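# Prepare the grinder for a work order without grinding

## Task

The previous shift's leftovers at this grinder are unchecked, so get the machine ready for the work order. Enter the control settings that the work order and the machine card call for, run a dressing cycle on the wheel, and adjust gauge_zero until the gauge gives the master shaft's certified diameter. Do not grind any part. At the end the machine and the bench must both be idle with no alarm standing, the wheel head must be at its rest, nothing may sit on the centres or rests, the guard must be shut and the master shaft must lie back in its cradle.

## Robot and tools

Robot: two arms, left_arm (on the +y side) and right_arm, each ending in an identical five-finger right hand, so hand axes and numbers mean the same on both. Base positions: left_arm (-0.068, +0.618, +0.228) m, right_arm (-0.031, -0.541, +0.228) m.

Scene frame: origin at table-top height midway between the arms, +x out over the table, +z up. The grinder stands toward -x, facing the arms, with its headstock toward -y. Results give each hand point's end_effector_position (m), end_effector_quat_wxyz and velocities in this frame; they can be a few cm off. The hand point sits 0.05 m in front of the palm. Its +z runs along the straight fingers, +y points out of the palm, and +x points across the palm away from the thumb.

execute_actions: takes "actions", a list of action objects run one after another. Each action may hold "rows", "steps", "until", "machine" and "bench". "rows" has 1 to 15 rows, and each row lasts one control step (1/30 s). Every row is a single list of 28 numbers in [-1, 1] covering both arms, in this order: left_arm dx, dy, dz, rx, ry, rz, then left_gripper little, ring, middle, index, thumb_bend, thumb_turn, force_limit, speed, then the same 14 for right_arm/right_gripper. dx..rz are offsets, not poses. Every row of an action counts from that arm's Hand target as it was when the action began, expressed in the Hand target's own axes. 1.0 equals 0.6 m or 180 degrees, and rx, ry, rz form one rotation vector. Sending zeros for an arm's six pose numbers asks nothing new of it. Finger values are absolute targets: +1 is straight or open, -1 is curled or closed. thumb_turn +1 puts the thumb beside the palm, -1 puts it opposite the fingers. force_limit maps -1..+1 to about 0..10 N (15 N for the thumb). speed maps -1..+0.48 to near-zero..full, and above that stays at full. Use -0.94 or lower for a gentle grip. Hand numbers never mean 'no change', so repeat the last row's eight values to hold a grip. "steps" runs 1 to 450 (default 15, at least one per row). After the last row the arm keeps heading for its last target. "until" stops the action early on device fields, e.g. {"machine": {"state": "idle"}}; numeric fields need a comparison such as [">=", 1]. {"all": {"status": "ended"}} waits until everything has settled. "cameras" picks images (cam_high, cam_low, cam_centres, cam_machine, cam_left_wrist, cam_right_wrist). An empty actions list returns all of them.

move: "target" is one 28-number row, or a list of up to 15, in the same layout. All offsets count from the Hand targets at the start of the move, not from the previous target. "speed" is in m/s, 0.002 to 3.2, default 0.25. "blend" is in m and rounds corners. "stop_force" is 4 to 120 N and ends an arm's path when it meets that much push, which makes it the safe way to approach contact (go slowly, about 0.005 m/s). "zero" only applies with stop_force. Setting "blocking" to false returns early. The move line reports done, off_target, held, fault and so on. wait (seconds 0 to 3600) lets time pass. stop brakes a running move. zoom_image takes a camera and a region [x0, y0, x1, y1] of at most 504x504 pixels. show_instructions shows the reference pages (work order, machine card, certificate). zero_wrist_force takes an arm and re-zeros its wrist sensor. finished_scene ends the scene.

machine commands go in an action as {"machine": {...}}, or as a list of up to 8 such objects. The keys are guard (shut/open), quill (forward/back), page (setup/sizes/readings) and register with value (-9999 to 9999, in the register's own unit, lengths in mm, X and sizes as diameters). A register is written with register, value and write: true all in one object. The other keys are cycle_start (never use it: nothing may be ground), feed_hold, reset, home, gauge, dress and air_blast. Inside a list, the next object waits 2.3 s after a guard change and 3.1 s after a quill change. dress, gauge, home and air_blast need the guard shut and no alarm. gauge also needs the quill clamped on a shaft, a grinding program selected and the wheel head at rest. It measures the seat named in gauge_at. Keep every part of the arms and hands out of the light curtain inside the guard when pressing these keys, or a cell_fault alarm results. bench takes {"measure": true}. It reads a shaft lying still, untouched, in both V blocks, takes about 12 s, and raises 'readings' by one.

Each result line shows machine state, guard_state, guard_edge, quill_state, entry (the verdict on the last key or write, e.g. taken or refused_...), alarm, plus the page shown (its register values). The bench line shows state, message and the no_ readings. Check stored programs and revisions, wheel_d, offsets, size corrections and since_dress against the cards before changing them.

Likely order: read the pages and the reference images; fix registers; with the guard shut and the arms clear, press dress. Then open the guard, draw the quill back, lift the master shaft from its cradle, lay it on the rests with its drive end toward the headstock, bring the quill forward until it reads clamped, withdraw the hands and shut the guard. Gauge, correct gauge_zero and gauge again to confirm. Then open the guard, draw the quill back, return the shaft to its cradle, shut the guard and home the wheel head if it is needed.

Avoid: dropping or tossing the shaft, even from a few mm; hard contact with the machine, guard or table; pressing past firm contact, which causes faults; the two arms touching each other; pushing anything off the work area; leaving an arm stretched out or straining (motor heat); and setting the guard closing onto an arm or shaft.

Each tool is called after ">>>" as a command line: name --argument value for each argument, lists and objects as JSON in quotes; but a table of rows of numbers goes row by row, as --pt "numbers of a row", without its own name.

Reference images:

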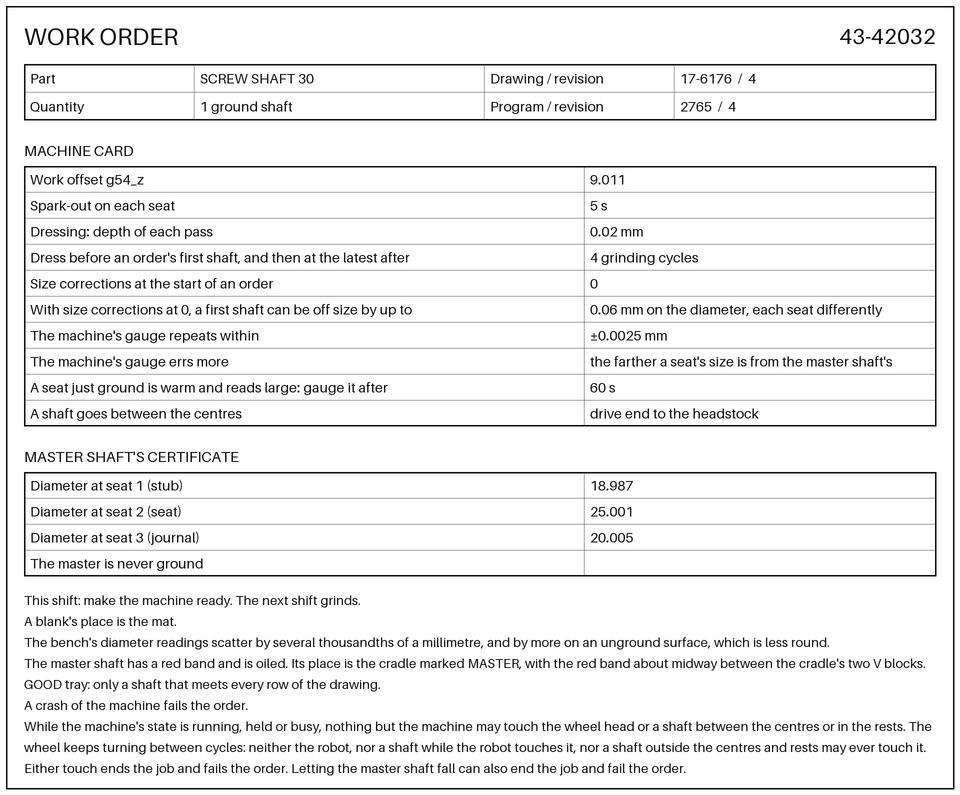

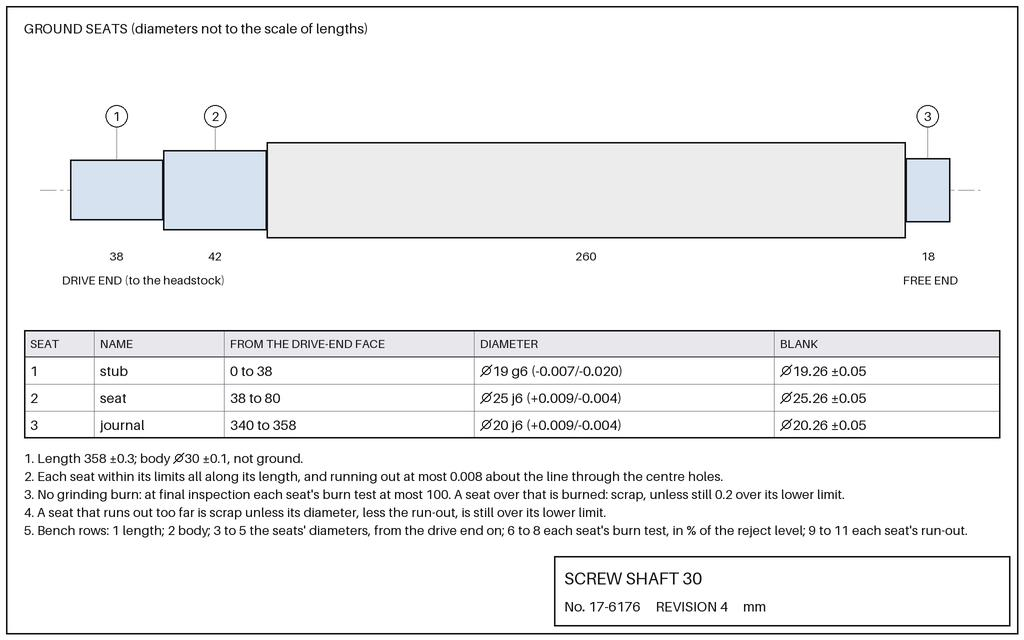

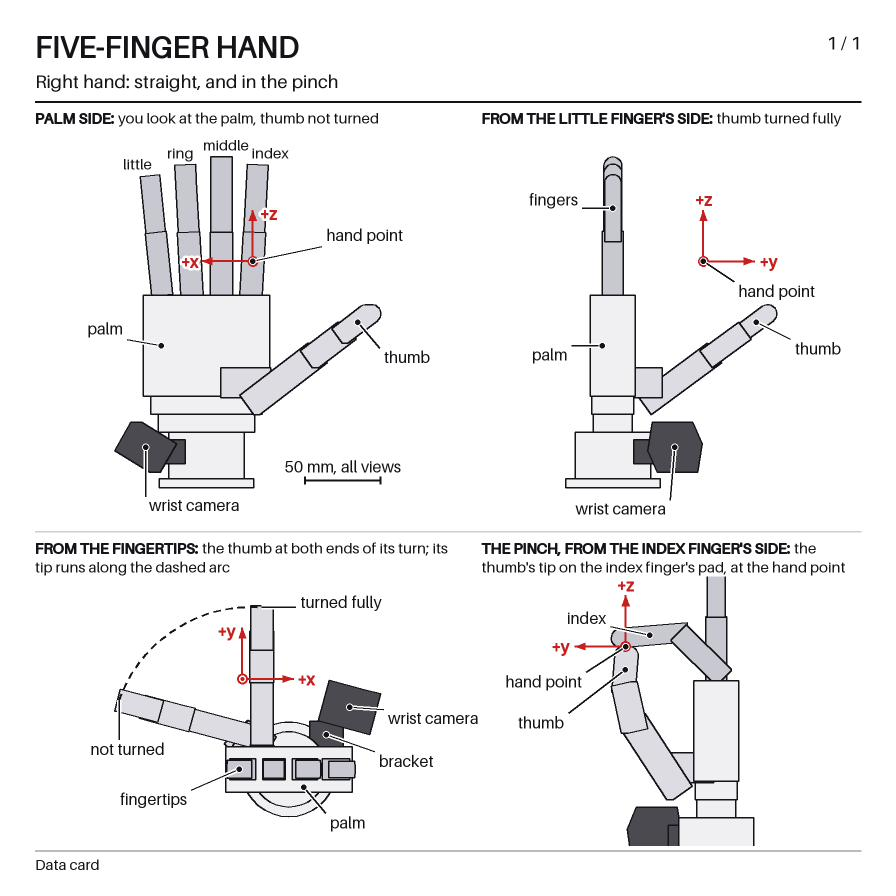

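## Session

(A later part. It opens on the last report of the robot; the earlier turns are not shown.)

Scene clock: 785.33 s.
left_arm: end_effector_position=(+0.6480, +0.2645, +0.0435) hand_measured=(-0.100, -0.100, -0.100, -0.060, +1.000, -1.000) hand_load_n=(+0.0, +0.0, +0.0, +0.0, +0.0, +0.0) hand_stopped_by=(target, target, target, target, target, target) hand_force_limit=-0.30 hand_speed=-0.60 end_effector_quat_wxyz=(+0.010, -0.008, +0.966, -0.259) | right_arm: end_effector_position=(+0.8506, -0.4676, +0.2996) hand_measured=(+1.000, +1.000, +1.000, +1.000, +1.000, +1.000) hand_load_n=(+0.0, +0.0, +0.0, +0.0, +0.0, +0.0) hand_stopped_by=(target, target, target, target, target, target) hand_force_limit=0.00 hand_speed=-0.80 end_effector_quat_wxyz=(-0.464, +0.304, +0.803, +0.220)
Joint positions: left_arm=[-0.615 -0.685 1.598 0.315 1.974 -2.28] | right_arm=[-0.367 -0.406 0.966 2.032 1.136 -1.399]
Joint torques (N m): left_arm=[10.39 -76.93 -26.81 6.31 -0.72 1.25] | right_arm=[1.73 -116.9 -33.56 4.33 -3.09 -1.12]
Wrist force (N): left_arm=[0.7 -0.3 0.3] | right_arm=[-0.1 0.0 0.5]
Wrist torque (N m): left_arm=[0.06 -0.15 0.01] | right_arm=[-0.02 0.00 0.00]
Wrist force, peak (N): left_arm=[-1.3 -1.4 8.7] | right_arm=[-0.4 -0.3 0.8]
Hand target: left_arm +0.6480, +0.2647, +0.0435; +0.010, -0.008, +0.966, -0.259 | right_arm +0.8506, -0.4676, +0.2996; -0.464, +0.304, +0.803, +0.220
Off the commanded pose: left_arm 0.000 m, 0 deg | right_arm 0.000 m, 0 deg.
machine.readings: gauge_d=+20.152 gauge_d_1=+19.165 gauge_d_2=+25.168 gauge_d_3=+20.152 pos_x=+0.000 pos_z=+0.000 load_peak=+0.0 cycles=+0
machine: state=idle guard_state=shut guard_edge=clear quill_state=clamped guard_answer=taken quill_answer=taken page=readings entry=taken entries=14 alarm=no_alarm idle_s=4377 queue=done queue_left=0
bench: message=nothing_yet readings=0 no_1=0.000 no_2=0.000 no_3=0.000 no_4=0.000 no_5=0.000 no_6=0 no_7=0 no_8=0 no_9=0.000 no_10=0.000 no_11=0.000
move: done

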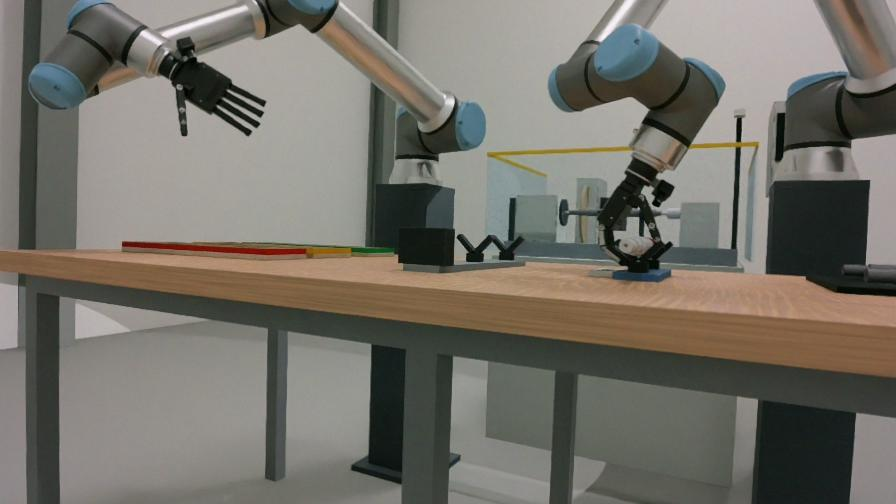

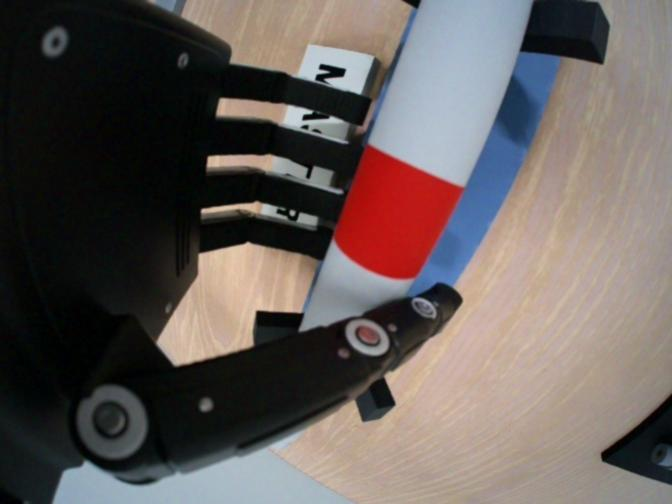

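>>> move --target '[-0.006,-0.1752,-0.3032,0,0,0, -0.1,-0.1,-0.1,-0.06,1,-1,-0.3,-0.6, 0,0,0,0,0,0, 1,1,1,1,1,1,0,-0.8]' --speed 0.1 --cameras '[]'

>>> execute_actions --actions '[{"machine": [{"guard": "open"}], "steps": 120}]' --cameras '["cam_centres", "cam_machine", "cam_low", "cam_high"]'

>>> zoom_image --camera "cam_machine" --region '[250, 60, 700, 400]'

>>> zoom_image --camera "cam_low" --region '[480, 120, 780, 300]'

Scene clock: 799.33 s.
left_arm: end_effector_position=(+0.6486, +0.2645, +0.2538) hand_measured=(-0.100, -0.100, -0.100, -0.060, +1.000, -1.000) hand_load_n=(+0.0, +0.0, +0.0, +0.0, +0.0, +0.0) hand_stopped_by=(target, target, target, target, target, target) hand_force_limit=-0.30 hand_speed=-0.60 end_effector_quat_wxyz=(+0.010, -0.008, +0.966, -0.259) | right_arm: end_effector_position=(+0.8506, -0.4676, +0.2996) hand_measured=(+1.000, +1.000, +1.000, +1.000, +1.000, +1.000) hand_load_n=(+0.0, +0.0, +0.0, +0.0, +0.0, +0.0) hand_stopped_by=(target, target, target, target, target, target) hand_force_limit=0.00 hand_speed=-0.80 end_effector_quat_wxyz=(-0.464, +0.304, +0.803, +0.220)
Joint positions: left_arm=[-0.615 -0.926 1.572 0.582 1.975 -2.279] | right_arm=[-0.367 -0.406 0.966 2.032 1.136 -1.399]
Joint torques (N m): left_arm=[11.02 -61.17 -21.91 0.93 3.41 2.77] | right_arm=[0.73 -117.72 -33.36 4.26 -2.94 -1.22]
Wrist force (N): left_arm=[0.5 -0.4 0.5] | right_arm=[-0.1 -0.2 0.8]
Wrist torque (N m): left_arm=[0.03 -0.11 0.02] | right_arm=[-0.07 0.00 0.00]
Wrist force, peak (N): left_arm=[0.8 0.7 1.7] | right_arm=[-0.2 -0.2 0.9]
Hand target: left_arm +0.6485, +0.2646, +0.2537; +0.010, -0.008, +0.966, -0.259 | right_arm +0.8506, -0.4676, +0.2996; -0.464, +0.304, +0.803, +0.220
Off the commanded pose: left_arm 0.000 m, 0 deg | right_arm 0.000 m, 0 deg.
machine.readings: gauge_d=+20.152 gauge_d_1=+19.165 gauge_d_2=+25.168 gauge_d_3=+20.152 pos_x=+0.000 pos_z=+0.000 load_peak=+0.0 cycles=+0
machine: state=idle guard_state=shut guard_edge=clear quill_state=clamped guard_answer=taken quill_answer=taken page=readings entry=taken entries=14 alarm=no_alarm idle_s=4391 queue=done queue_left=0
bench: message=nothing_yet readings=0 no_1=0.000 no_2=0.000 no_3=0.000 no_4=0.000 no_5=0.000 no_6=0 no_7=0 no_8=0 no_9=0.000 no_10=0.000 no_11=0.000
move: done

Scene clock: 803.53 s.
left_arm: end_effector_position=(+0.6485, +0.2646, +0.2537) hand_measured=(-0.100, -0.100, -0.100, -0.060, +1.000, -1.000) hand_load_n=(+0.0, +0.0, +0.0, +0.0, +0.0, +0.0) hand_stopped_by=(target, target, target, target, target, target) hand_force_limit=-0.30 hand_speed=-0.60 end_effector_quat_wxyz=(+0.010, -0.008, +0.966, -0.259) | right_arm: end_effector_position=(+0.8506, -0.4676, +0.2996) hand_measured=(+1.000, +1.000, +1.000, +1.000, +1.000, +1.000) hand_load_n=(+0.0, +0.0, +0.0, +0.0, +0.0, +0.0) hand_stopped_by=(target, target, target, target, target, target) hand_force_limit=0.00 hand_speed=-0.80 end_effector_quat_wxyz=(-0.464, +0.304, +0.803, +0.220)
Joint positions: left_arm=[-0.615 -0.926 1.572 0.582 1.975 -2.279] | right_arm=[-0.367 -0.406 0.966 2.032 1.136 -1.399]
Joint torques (N m): left_arm=[1.69 -56.75 -22.86 5.18 1.65 1.23] | right_arm=[2.27 -117.83 -33.82 4.4 -3.09 -1.22]
Wrist force (N): left_arm=[0.5 -0.2 0.5] | right_arm=[0.0 -0.2 0.4]
Wrist torque (N m): left_arm=[0.07 -0.12 0.03] | right_arm=[-0.04 -0.01 0.01]
Wrist force, peak (N): left_arm=[0.9 -0.3 0.6] | right_arm=[-0.2 -0.5 0.6]
Hand target: left_arm +0.6485, +0.2646, +0.2537; +0.010, -0.008, +0.966, -0.259 | right_arm +0.8506, -0.4676, +0.2996; -0.464, +0.304, +0.803, +0.220
Off the commanded pose: left_arm 0.000 m, 0 deg | right_arm 0.000 m, 0 deg.
machine.readings: gauge_d=+20.152 gauge_d_1=+19.165 gauge_d_2=+25.168 gauge_d_3=+20.152 pos_x=+0.000 pos_z=+0.000 load_peak=+0.0 cycles=+0
machine: state=idle guard_state=open guard_edge=clear quill_state=clamped guard_answer=taken quill_answer=taken page=readings entry=taken entries=14 alarm=no_alarm idle_s=4395 queue=done queue_left=0
bench: message=nothing_yet readings=0 no_1=0.000 no_2=0.000 no_3=0.000 no_4=0.000 no_5=0.000 no_6=0 no_7=0 no_8=0 no_9=0.000 no_10=0.000 no_11=0.000
Images, in order (width x height): cam_high 896x504, cam_low 896x504, cam_centres 896x504, cam_machine 896x504.

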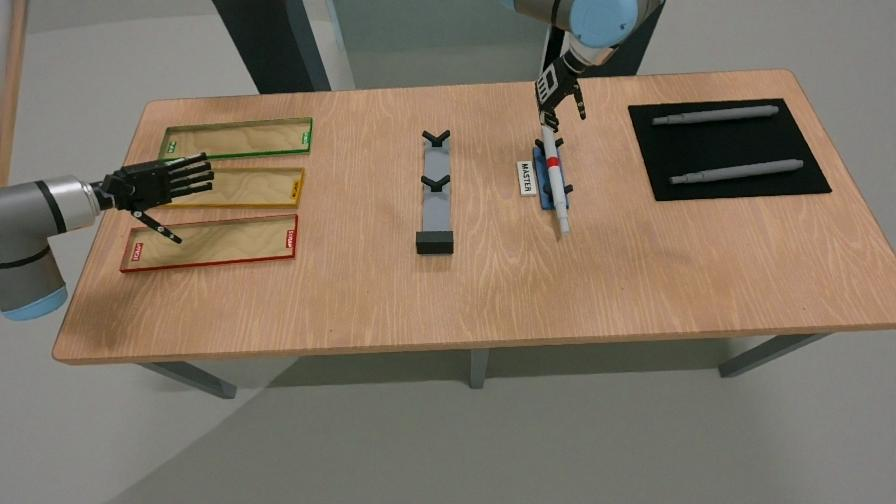

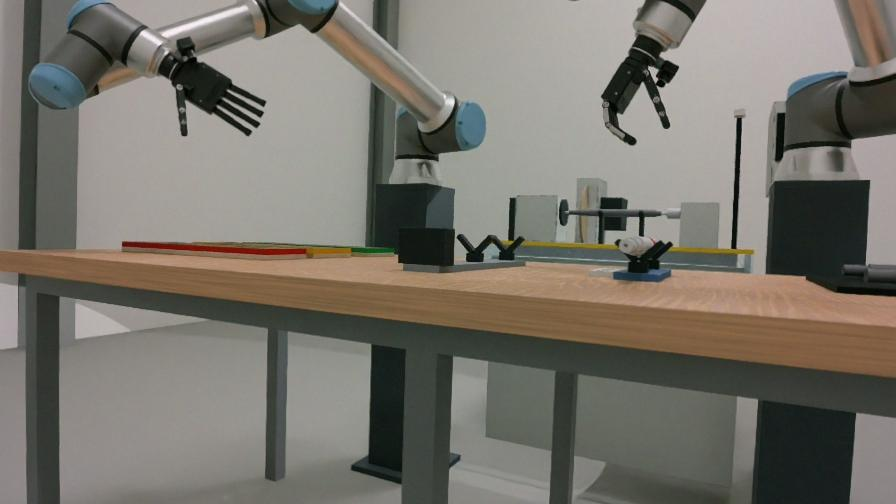

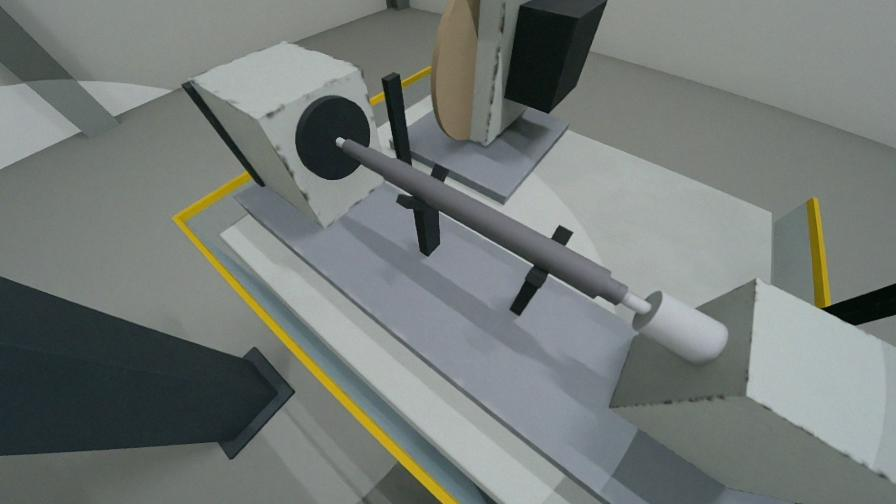

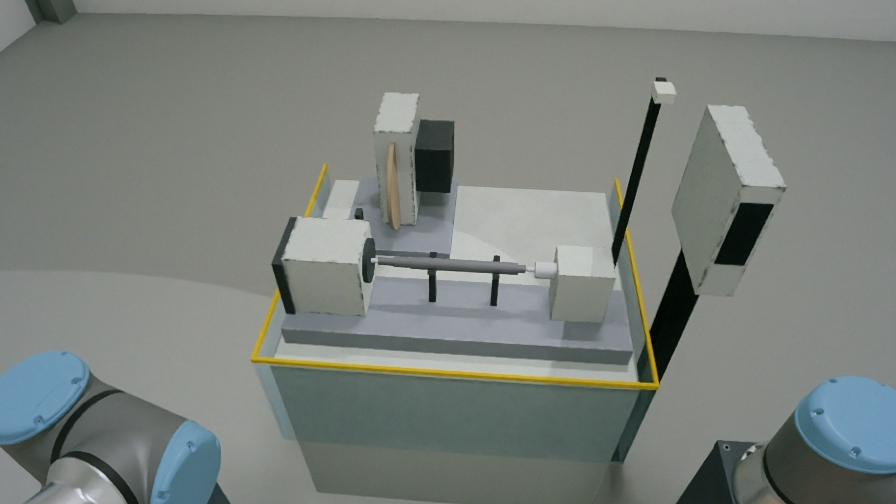

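Scaled by 1.120 from the camera's image (finer frame: 1280x720).

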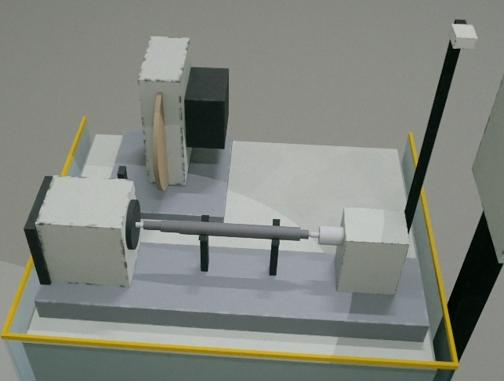

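Scaled by 1.680 from the camera's image (finer frame: 1280x720).

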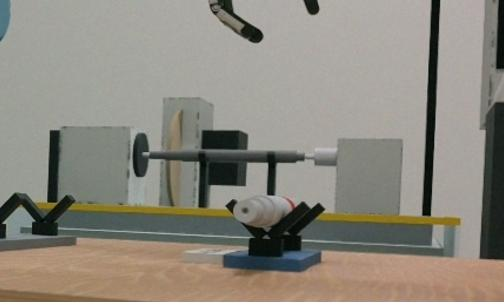

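>>> move --pt "0.333 -0.4017 -0.094 0.0014 0.0456 0.079 -0.1 -0.1 -0.1 -0.1 1 -1 -0.3 -0.6 0 0 0 0 0 0 1 1 1 1 1 1 0 -0.8" --pt "0.9198 -0.54 -0.0243 0.0035 0.1141 0.1976 -0.1 -0.1 -0.1 -0.1 1 -1 -0.3 -0.6 0 0 0 0 0 0 1 1 1 1 1 1 0 -0.8" --blend '[0.08, 0]' --speed 0.25 --cameras '["cam_machine", "cam_left_wrist", "cam_centres"]'

Scene clock: 878.17 s.
left_arm: end_effector_position=(+0.0997, -0.0197, +0.4201) hand_measured=(-0.100, -0.100, -0.100, -0.100, +1.000, -1.000) hand_load_n=(+0.0, +0.0, +0.0, +0.0, -0.5, +0.0) hand_stopped_by=(target, target, target, target, target, target) hand_force_limit=-0.30 hand_speed=-0.60 end_effector_quat_wxyz=(-0.082, +0.332, +0.907, -0.246) | right_arm: end_effector_position=(+0.8506, -0.4676, +0.2996) hand_measured=(+1.000, +1.000, +1.000, +1.000, +1.000, +1.000) hand_load_n=(+0.0, +0.0, +0.0, +0.0, +0.0, +0.0) hand_stopped_by=(target, target, target, target, target, target) hand_force_limit=0.00 hand_speed=-0.80 end_effector_quat_wxyz=(-0.464, +0.304, +0.803, +0.220)
Joint positions: left_arm=[-1.53 -1.298 1.79 0.665 1.901 -2.477] | right_arm=[-0.367 -0.406 0.966 2.032 1.136 -1.399]
Joint torques (N m): left_arm=[-5.58 -38.87 -52.28 5.95 2.95 3.1] | right_arm=[1.6 -118 -33.74 4.26 -2.96 -1.08]
Wrist force (N): left_arm=[1.1 -0.7 0.5] | right_arm=[-0.4 -0.4 0.7]
Wrist torque (N m): left_arm=[-0.01 -0.19 0.01] | right_arm=[-0.09 0.04 -0.02]
Wrist force, peak (N): left_arm=[1.8 -2.3 1.5] | right_arm=[0.0 -0.5 1.0]
Hand target: left_arm +0.0997, -0.0198, +0.4201; -0.082, +0.332, +0.907, -0.246 | right_arm +0.8506, -0.4676, +0.2996; -0.464, +0.304, +0.803, +0.220
Off the commanded pose: left_arm 0.000 m, 0 deg | right_arm 0.000 m, 0 deg.
machine.readings: gauge_d=+20.152 gauge_d_1=+19.165 gauge_d_2=+25.168 gauge_d_3=+20.152 pos_x=+0.000 pos_z=+0.000 load_peak=+0.0 cycles=+0
machine: state=idle guard_state=open guard_edge=clear quill_state=clamped guard_answer=taken quill_answer=taken page=readings entry=taken entries=14 alarm=no_alarm idle_s=4469 queue=done queue_left=0
bench: message=nothing_yet readings=0 no_1=0.000 no_2=0.000 no_3=0.000 no_4=0.000 no_5=0.000 no_6=0 no_7=0 no_8=0 no_9=0.000 no_10=0.000 no_11=0.000
move: done
Images, in order (width x height): cam_centres 896x504, cam_machine 896x504, cam_left_wrist 672x504.

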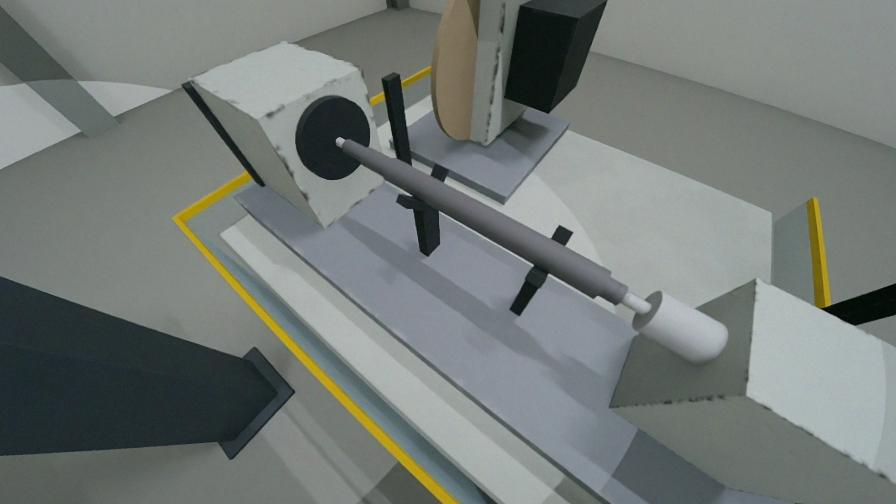

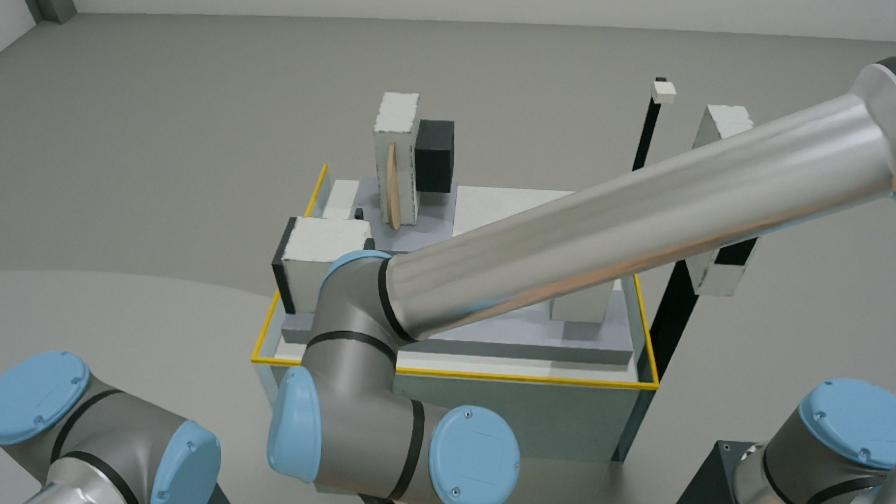

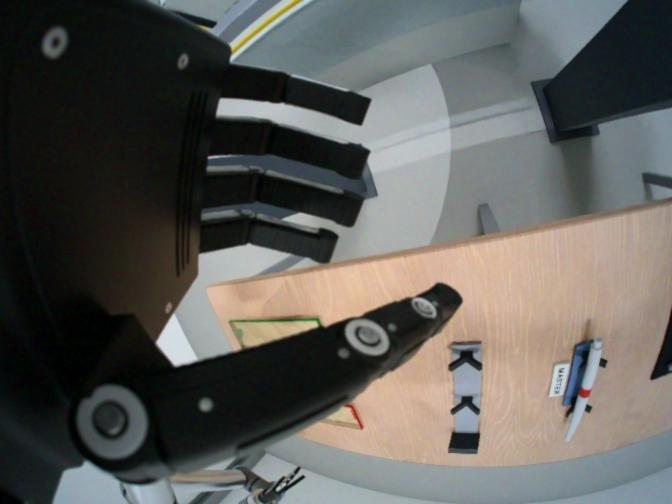

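>>> move --pt "0.5068 -0.3338 0.1847 0.002 0.0695 0.1202 -0.1 -0.1 -0.1 -0.1 1 -1 -0.3 -0.6 0 0 0 0 0 0 1 1 1 1 1 1 0 -0.8" --pt "0.8198 -0.507 0.2795 0.0041 0.139 0.2404 -0.1 -0.1 -0.1 -0.1 1 -1 -0.3 -0.6 0 0 0 0 0 0 1 1 1 1 1 1 0 -0.8" --blend '[0.08, 0]' --speed 0.25 --cameras '["cam_machine", "cam_left_wrist", "cam_centres", "cam_low"]'

Scene clock: 902.67 s.
left_arm: end_effector_position=(-0.5004, +0.0297, +0.4198) hand_measured=(-0.100, -0.100, -0.100, -0.100, +1.000, -1.000) hand_load_n=(+0.0, +0.0, +0.0, +0.0, +0.0, +0.0) hand_stopped_by=(target, target, target, target, target, target) hand_force_limit=-0.30 hand_speed=-0.60 end_effector_quat_wxyz=(-0.178, +0.684, +0.682, -0.188) | right_arm: end_effector_position=(+0.8506, -0.4676, +0.2996) hand_measured=(+1.000, +1.000, +1.000, +1.000, +1.000, +1.000) hand_load_n=(+0.0, +0.0, +0.0, +0.0, +0.0, +0.0) hand_stopped_by=(target, target, target, target, target, target) hand_force_limit=0.00 hand_speed=-0.80 end_effector_quat_wxyz=(-0.464, +0.304, +0.803, +0.220)
Joint positions: left_arm=[-2.398 -1.191 1.642 0.707 1.903 -2.473] | right_arm=[-0.367 -0.406 0.966 2.032 1.136 -1.399]
Joint torques (N m): left_arm=[-8.55 -57.57 -38.8 0.93 -1.12 0.84] | right_arm=[1.81 -117.24 -33.52 4.26 -2.89 -1.09]
Wrist force (N): left_arm=[1.3 -0.6 0.5] | right_arm=[0.0 -0.1 0.7]
Wrist torque (N m): left_arm=[0.01 -0.23 -0.15] | right_arm=[-0.03 -0.02 0.01]
Wrist force, peak (N): left_arm=[1.7 -2.6 1.8] | right_arm=[-0.3 -0.4 0.9]
Hand target: left_arm -0.5005, +0.0297, +0.4198; -0.178, +0.684, +0.682, -0.188 | right_arm +0.8506, -0.4676, +0.2996; -0.464, +0.304, +0.803, +0.220
Off the commanded pose: left_arm 0.000 m, 0 deg | right_arm 0.000 m, 0 deg.
machine.readings: gauge_d=+20.152 gauge_d_1=+19.165 gauge_d_2=+25.168 gauge_d_3=+20.152 pos_x=+0.000 pos_z=+0.000 load_peak=+0.0 cycles=+0
machine: state=idle guard_state=open guard_edge=clear quill_state=clamped guard_answer=taken quill_answer=taken page=readings entry=taken entries=14 alarm=no_alarm idle_s=4494 queue=done queue_left=0
bench: message=nothing_yet readings=0 no_1=0.000 no_2=0.000 no_3=0.000 no_4=0.000 no_5=0.000 no_6=0 no_7=0 no_8=0 no_9=0.000 no_10=0.000 no_11=0.000
move: done
Images, in order (width x height): cam_low 896x504, cam_centres 896x504, cam_machine 896x504, cam_left_wrist 672x504.

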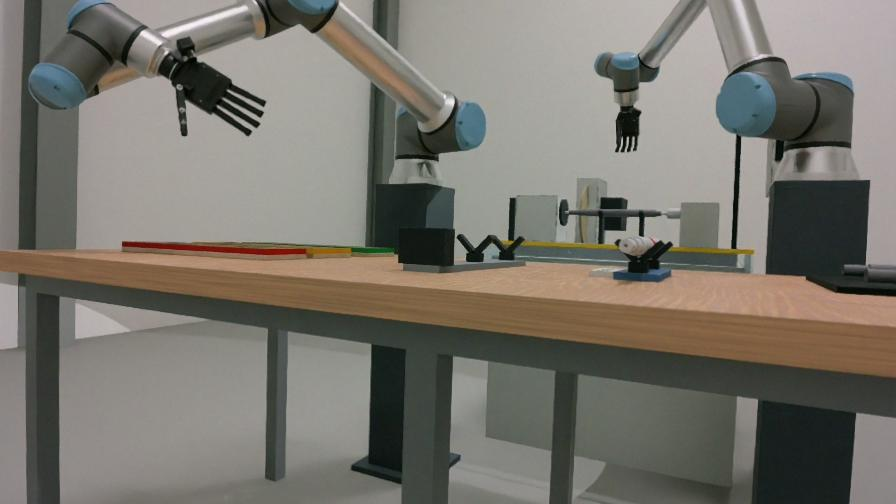

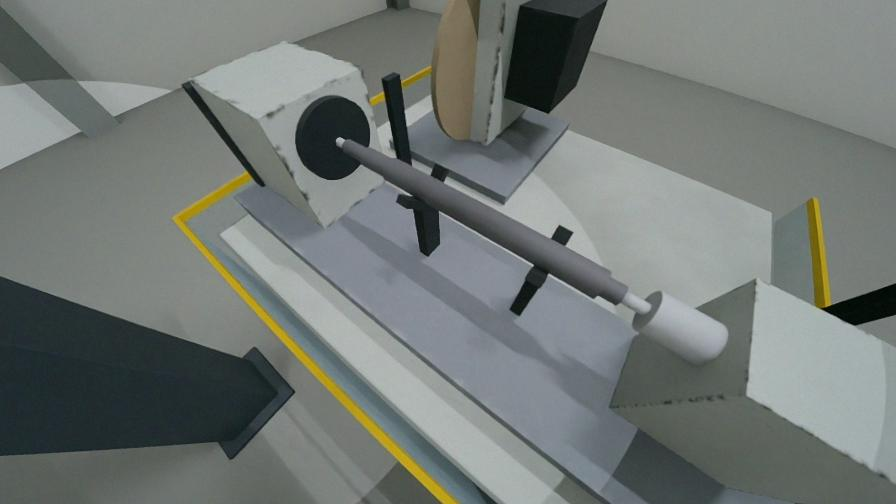

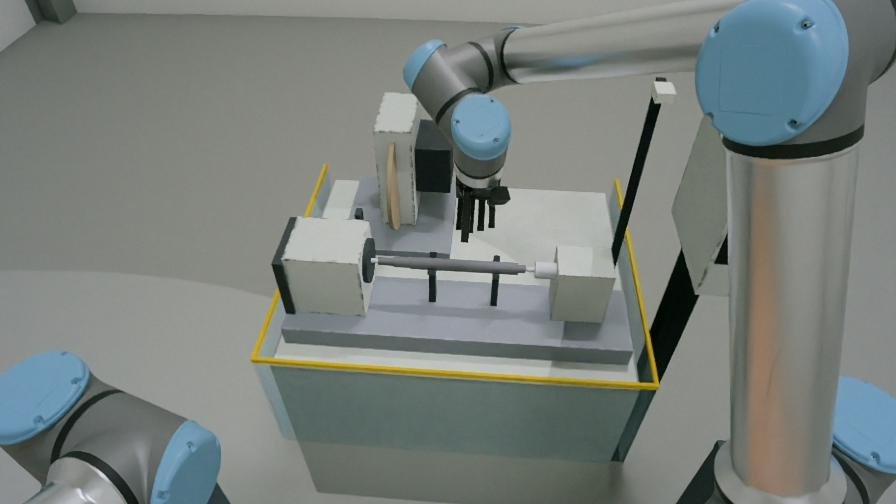

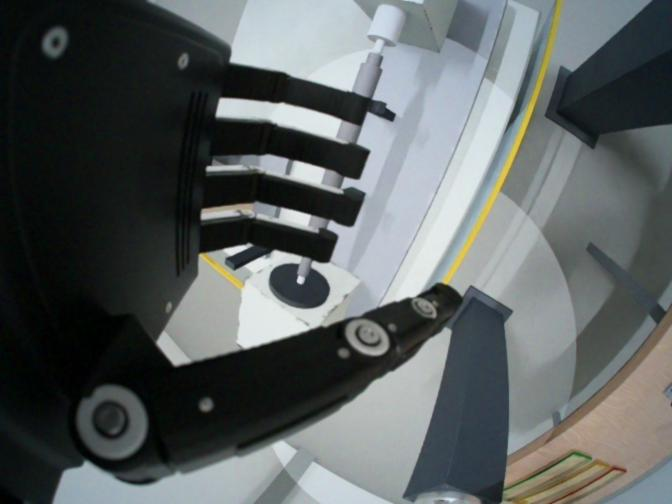

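>>> zoom_image --camera "cam_left_wrist" --region '[220, 150, 420, 350]'

>>> zoom_image --camera "cam_left_wrist" --region '[300, 0, 500, 200]'

Scaled by 2.520 from the camera's image (finer frame: 960x720).

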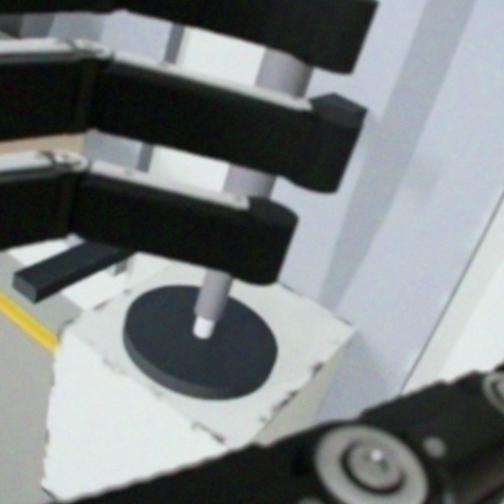

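Scaled by 2.520 from the camera's image (finer frame: 960x720).

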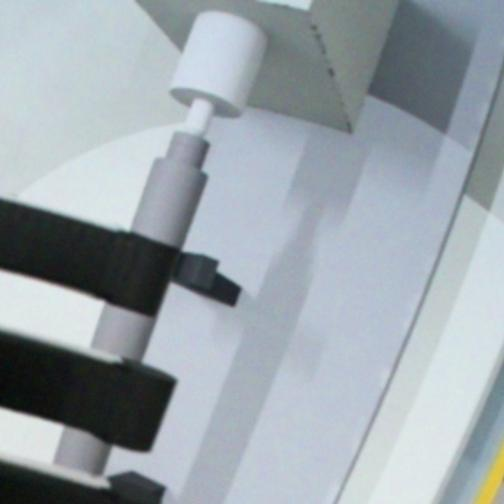

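>>> move --target '[-0.0548,-0.0968,0.2873,0,0,0, -0.1,-0.1,-0.1,-0.1,1,-1,-0.3,-0.6, 0,0,0,0,0,0, 1,1,1,1,1,1,0,-0.8]' --speed 0.12 --cameras '["cam_machine", "cam_left_wrist", "cam_centres", "cam_low"]'

>>> zoom_image --camera "cam_left_wrist" --region '[200, 150, 400, 350]'

>>> zoom_image --camera "cam_left_wrist" --region '[280, 0, 480, 200]'

>>> zoom_image --camera "cam_low" --region '[540, 120, 720, 260]'

Scene clock: 990.93 s.
left_arm: end_effector_position=(-0.6371, -0.0052, +0.3002) hand_measured=(-0.100, -0.100, -0.100, -0.100, +1.000, -1.000) hand_load_n=(+0.0, +0.0, +0.0, +0.0, +0.0, +0.0) hand_stopped_by=(target, target, target, target, target, target) hand_force_limit=-0.30 hand_speed=-0.60 end_effector_quat_wxyz=(-0.178, +0.684, +0.682, -0.188) | right_arm: end_effector_position=(+0.8506, -0.4676, +0.2996) hand_measured=(+1.000, +1.000, +1.000, +1.000, +1.000, +1.000) hand_load_n=(+0.0, +0.0, +0.0, +0.0, +0.0, +0.0) hand_stopped_by=(target, target, target, target, target, target) hand_force_limit=0.00 hand_speed=-0.80 end_effector_quat_wxyz=(-0.464, +0.304, +0.803, +0.220)
Joint positions: left_arm=[-2.486 -0.94 1.476 0.595 1.867 -2.557] | right_arm=[-0.367 -0.406 0.966 2.032 1.136 -1.399]
Joint torques (N m): left_arm=[8.77 -71.75 -26.62 6.58 2.87 3.3] | right_arm=[1.83 -117.47 -33.57 4.47 -2.9 -1.08]
Wrist force (N): left_arm=[0.6 -0.3 0.5] | right_arm=[-0.2 -0.2 0.6]
Wrist torque (N m): left_arm=[0.04 -0.09 0.02] | right_arm=[-0.05 0.01 0.00]
Wrist force, peak (N): left_arm=[0.9 -1.1 2.3] | right_arm=[-0.3 -0.1 1.1]
Hand target: left_arm -0.6370, -0.0052, +0.3001; -0.178, +0.684, +0.682, -0.188 | right_arm +0.8506, -0.4676, +0.2996; -0.464, +0.304, +0.803, +0.220
Off the commanded pose: left_arm 0.000 m, 0 deg | right_arm 0.000 m, 0 deg.
machine.readings: gauge_d=+20.152 gauge_d_1=+19.165 gauge_d_2=+25.168 gauge_d_3=+20.152 pos_x=+0.000 pos_z=+0.000 load_peak=+0.0 cycles=+0
machine: state=idle guard_state=open guard_edge=clear quill_state=clamped guard_answer=taken quill_answer=taken page=readings entry=taken entries=14 alarm=no_alarm idle_s=4581 queue=done queue_left=0
bench: message=nothing_yet readings=0 no_1=0.000 no_2=0.000 no_3=0.000 no_4=0.000 no_5=0.000 no_6=0 no_7=0 no_8=0 no_9=0.000 no_10=0.000 no_11=0.000
move: done
Images, in order (width x height): cam_low 896x504, cam_centres 896x504, cam_machine 896x504, cam_left_wrist 672x504.

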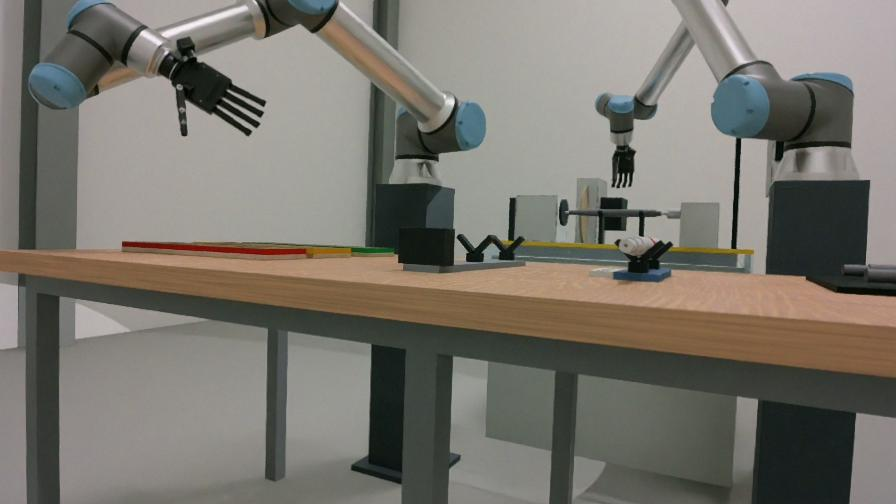

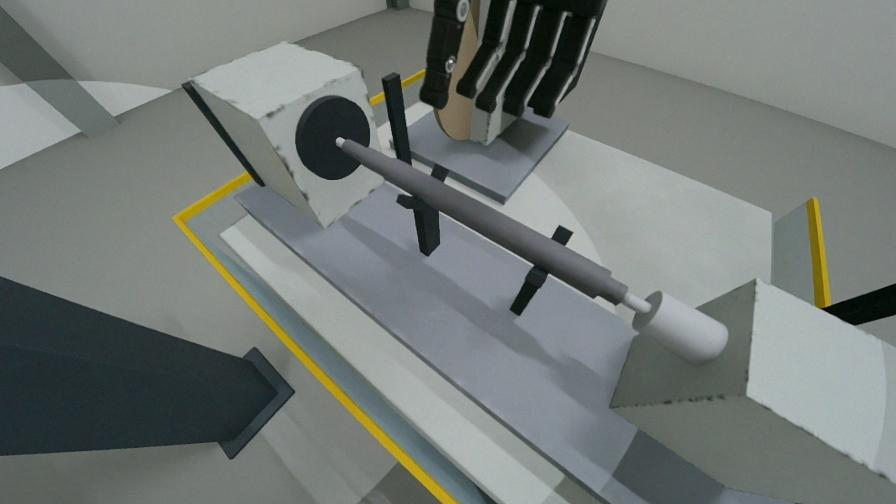

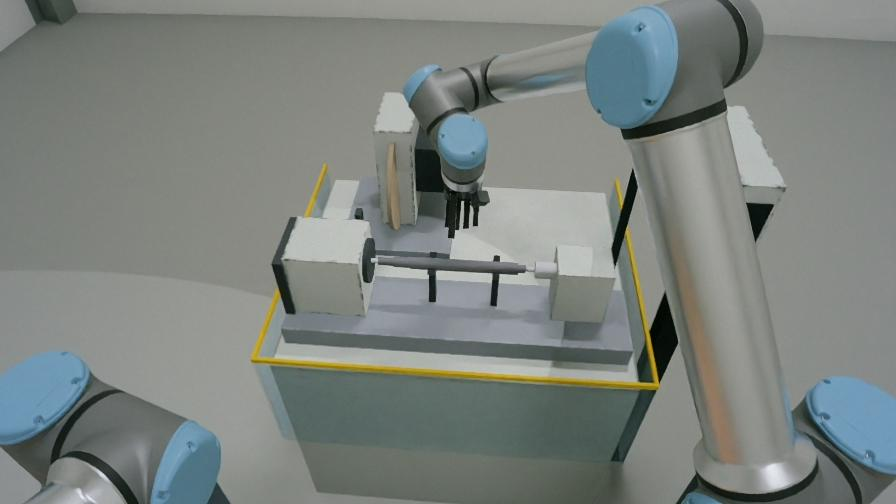

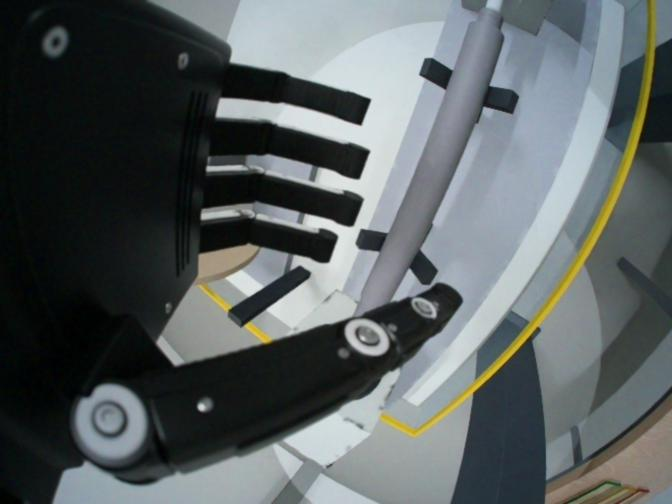

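Scaled by 2.520 from the camera's image (finer frame: 960x720).

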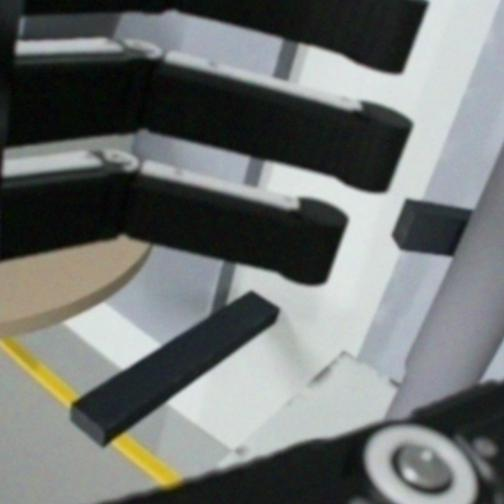

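Scaled by 2.520 from the camera's image (finer frame: 960x720).

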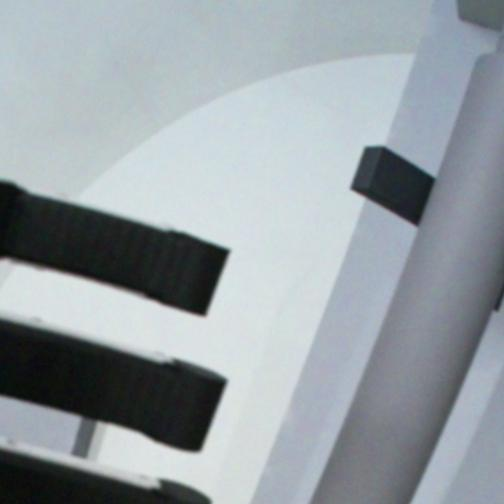

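Scaled by 2.800 from the camera's image (finer frame: 1280x720).

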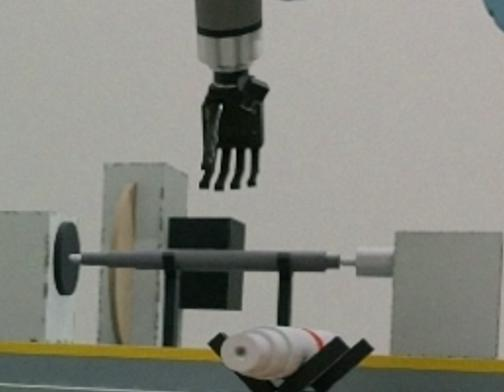

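>>> execute_actions --actions '[{"machine": [{"quill": "back"}], "steps": 120}]' --cameras '["cam_left_wrist", "cam_centres", "cam_low"]'

>>> zoom_image --camera "cam_left_wrist" --region '[300, 0, 560, 300]'

>>> zoom_image --camera "cam_centres" --region '[300, 100, 740, 400]'

>>> zoom_image --camera "cam_low" --region '[550, 160, 700, 260]'

Scene clock: 1069.50 s.
left_arm: end_effector_position=(-0.6370, -0.0052, +0.3001) hand_measured=(-0.100, -0.100, -0.100, -0.100, +1.000, -1.000) hand_load_n=(+0.0, +0.0, +0.0, +0.0, +0.0, +0.0) hand_stopped_by=(target, target, target, target, target, target) hand_force_limit=-0.30 hand_speed=-0.60 end_effector_quat_wxyz=(-0.178, +0.684, +0.682, -0.188) | right_arm: end_effector_position=(+0.8506, -0.4676, +0.2996) hand_measured=(+1.000, +1.000, +1.000, +1.000, +1.000, +1.000) hand_load_n=(+0.0, +0.0, +0.0, +0.0, -0.5, +0.0) hand_stopped_by=(target, target, target, target, target, target) hand_force_limit=0.00 hand_speed=-0.80 end_effector_quat_wxyz=(-0.464, +0.304, +0.803, +0.220)
Joint positions: left_arm=[-2.486 -0.94 1.476 0.596 1.867 -2.557] | right_arm=[-0.367 -0.406 0.966 2.032 1.136 -1.399]
Joint torques (N m): left_arm=[11.24 -65.04 -25.16 4.92 1.77 3.11] | right_arm=[2.14 -117.95 -34.41 4.46 -2.83 -1.17]
Wrist force (N): left_arm=[1.0 0.0 0.6] | right_arm=[-0.1 -0.3 0.8]
Wrist torque (N m): left_arm=[0.09 -0.16 0.05] | right_arm=[-0.07 -0.01 0.01]
Wrist force, peak (N): left_arm=[1.4 -0.6 0.5] | right_arm=[-0.5 -0.1 1.0]
Hand target: left_arm -0.6370, -0.0052, +0.3001; -0.178, +0.684, +0.682, -0.188 | right_arm +0.8506, -0.4676, +0.2996; -0.464, +0.304, +0.803, +0.220
Off the commanded pose: left_arm 0.000 m, 0 deg | right_arm 0.000 m, 0 deg.
machine.readings: gauge_d=+20.152 gauge_d_1=+0.000 gauge_d_2=+0.000 gauge_d_3=+0.000 pos_x=+0.000 pos_z=+0.000 load_peak=+0.0 cycles=+0
machine: state=idle guard_state=open guard_edge=clear quill_state=back guard_answer=taken quill_answer=taken page=readings entry=taken entries=14 alarm=no_alarm idle_s=4659 queue=done queue_left=0
bench: message=nothing_yet readings=0 no_1=0.000 no_2=0.000 no_3=0.000 no_4=0.000 no_5=0.000 no_6=0 no_7=0 no_8=0 no_9=0.000 no_10=0.000 no_11=0.000
Images, in order (width x height): cam_low 896x504, cam_centres 896x504, cam_left_wrist 672x504.

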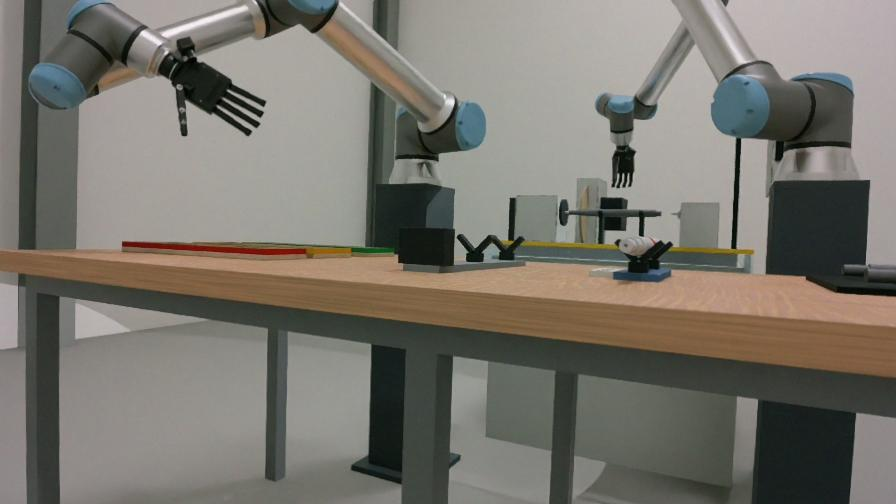

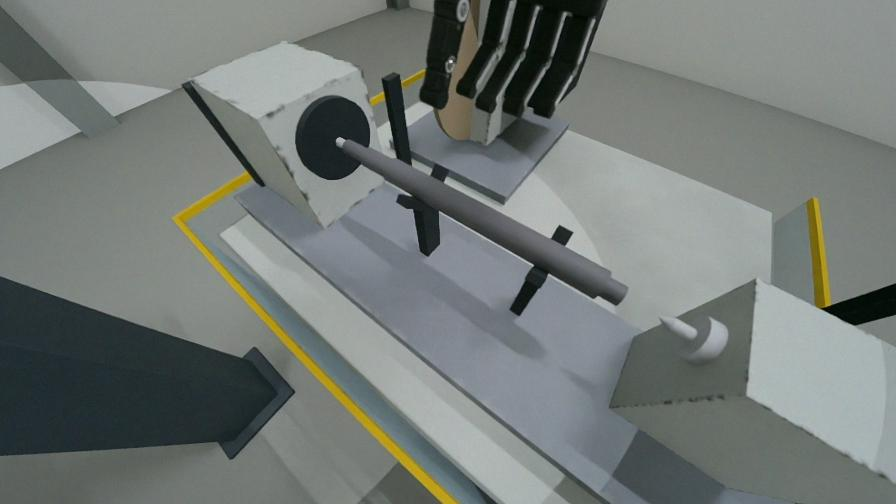

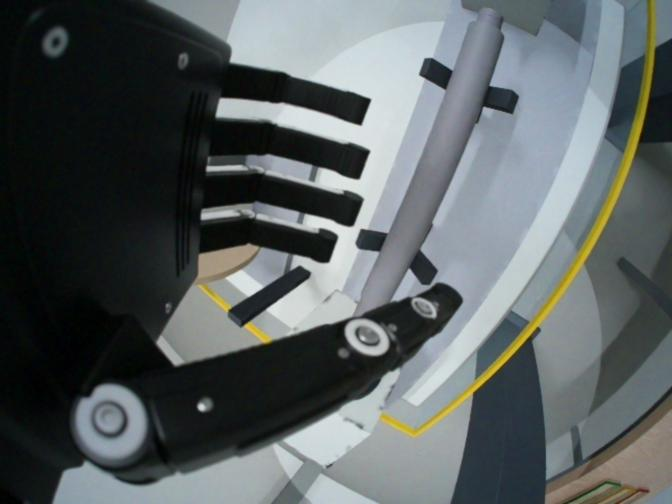

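Scaled by 1.680 from the camera's image (finer frame: 960x720).

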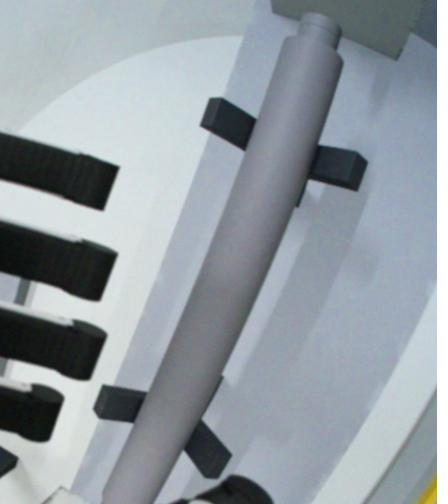

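Scaled by 1.145 from the camera's image (finer frame: 1280x720).

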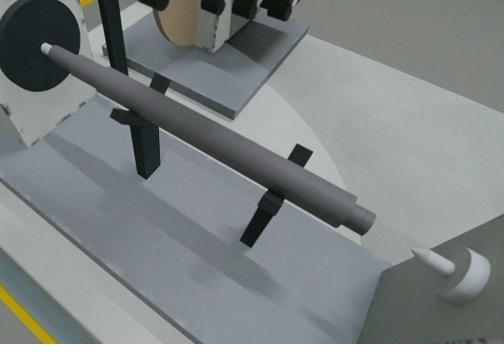

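Scaled by 3.360 from the camera's image (finer frame: 1280x720).

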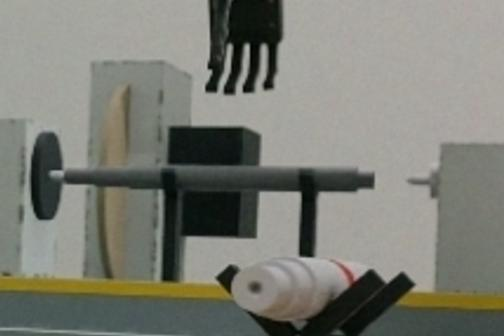

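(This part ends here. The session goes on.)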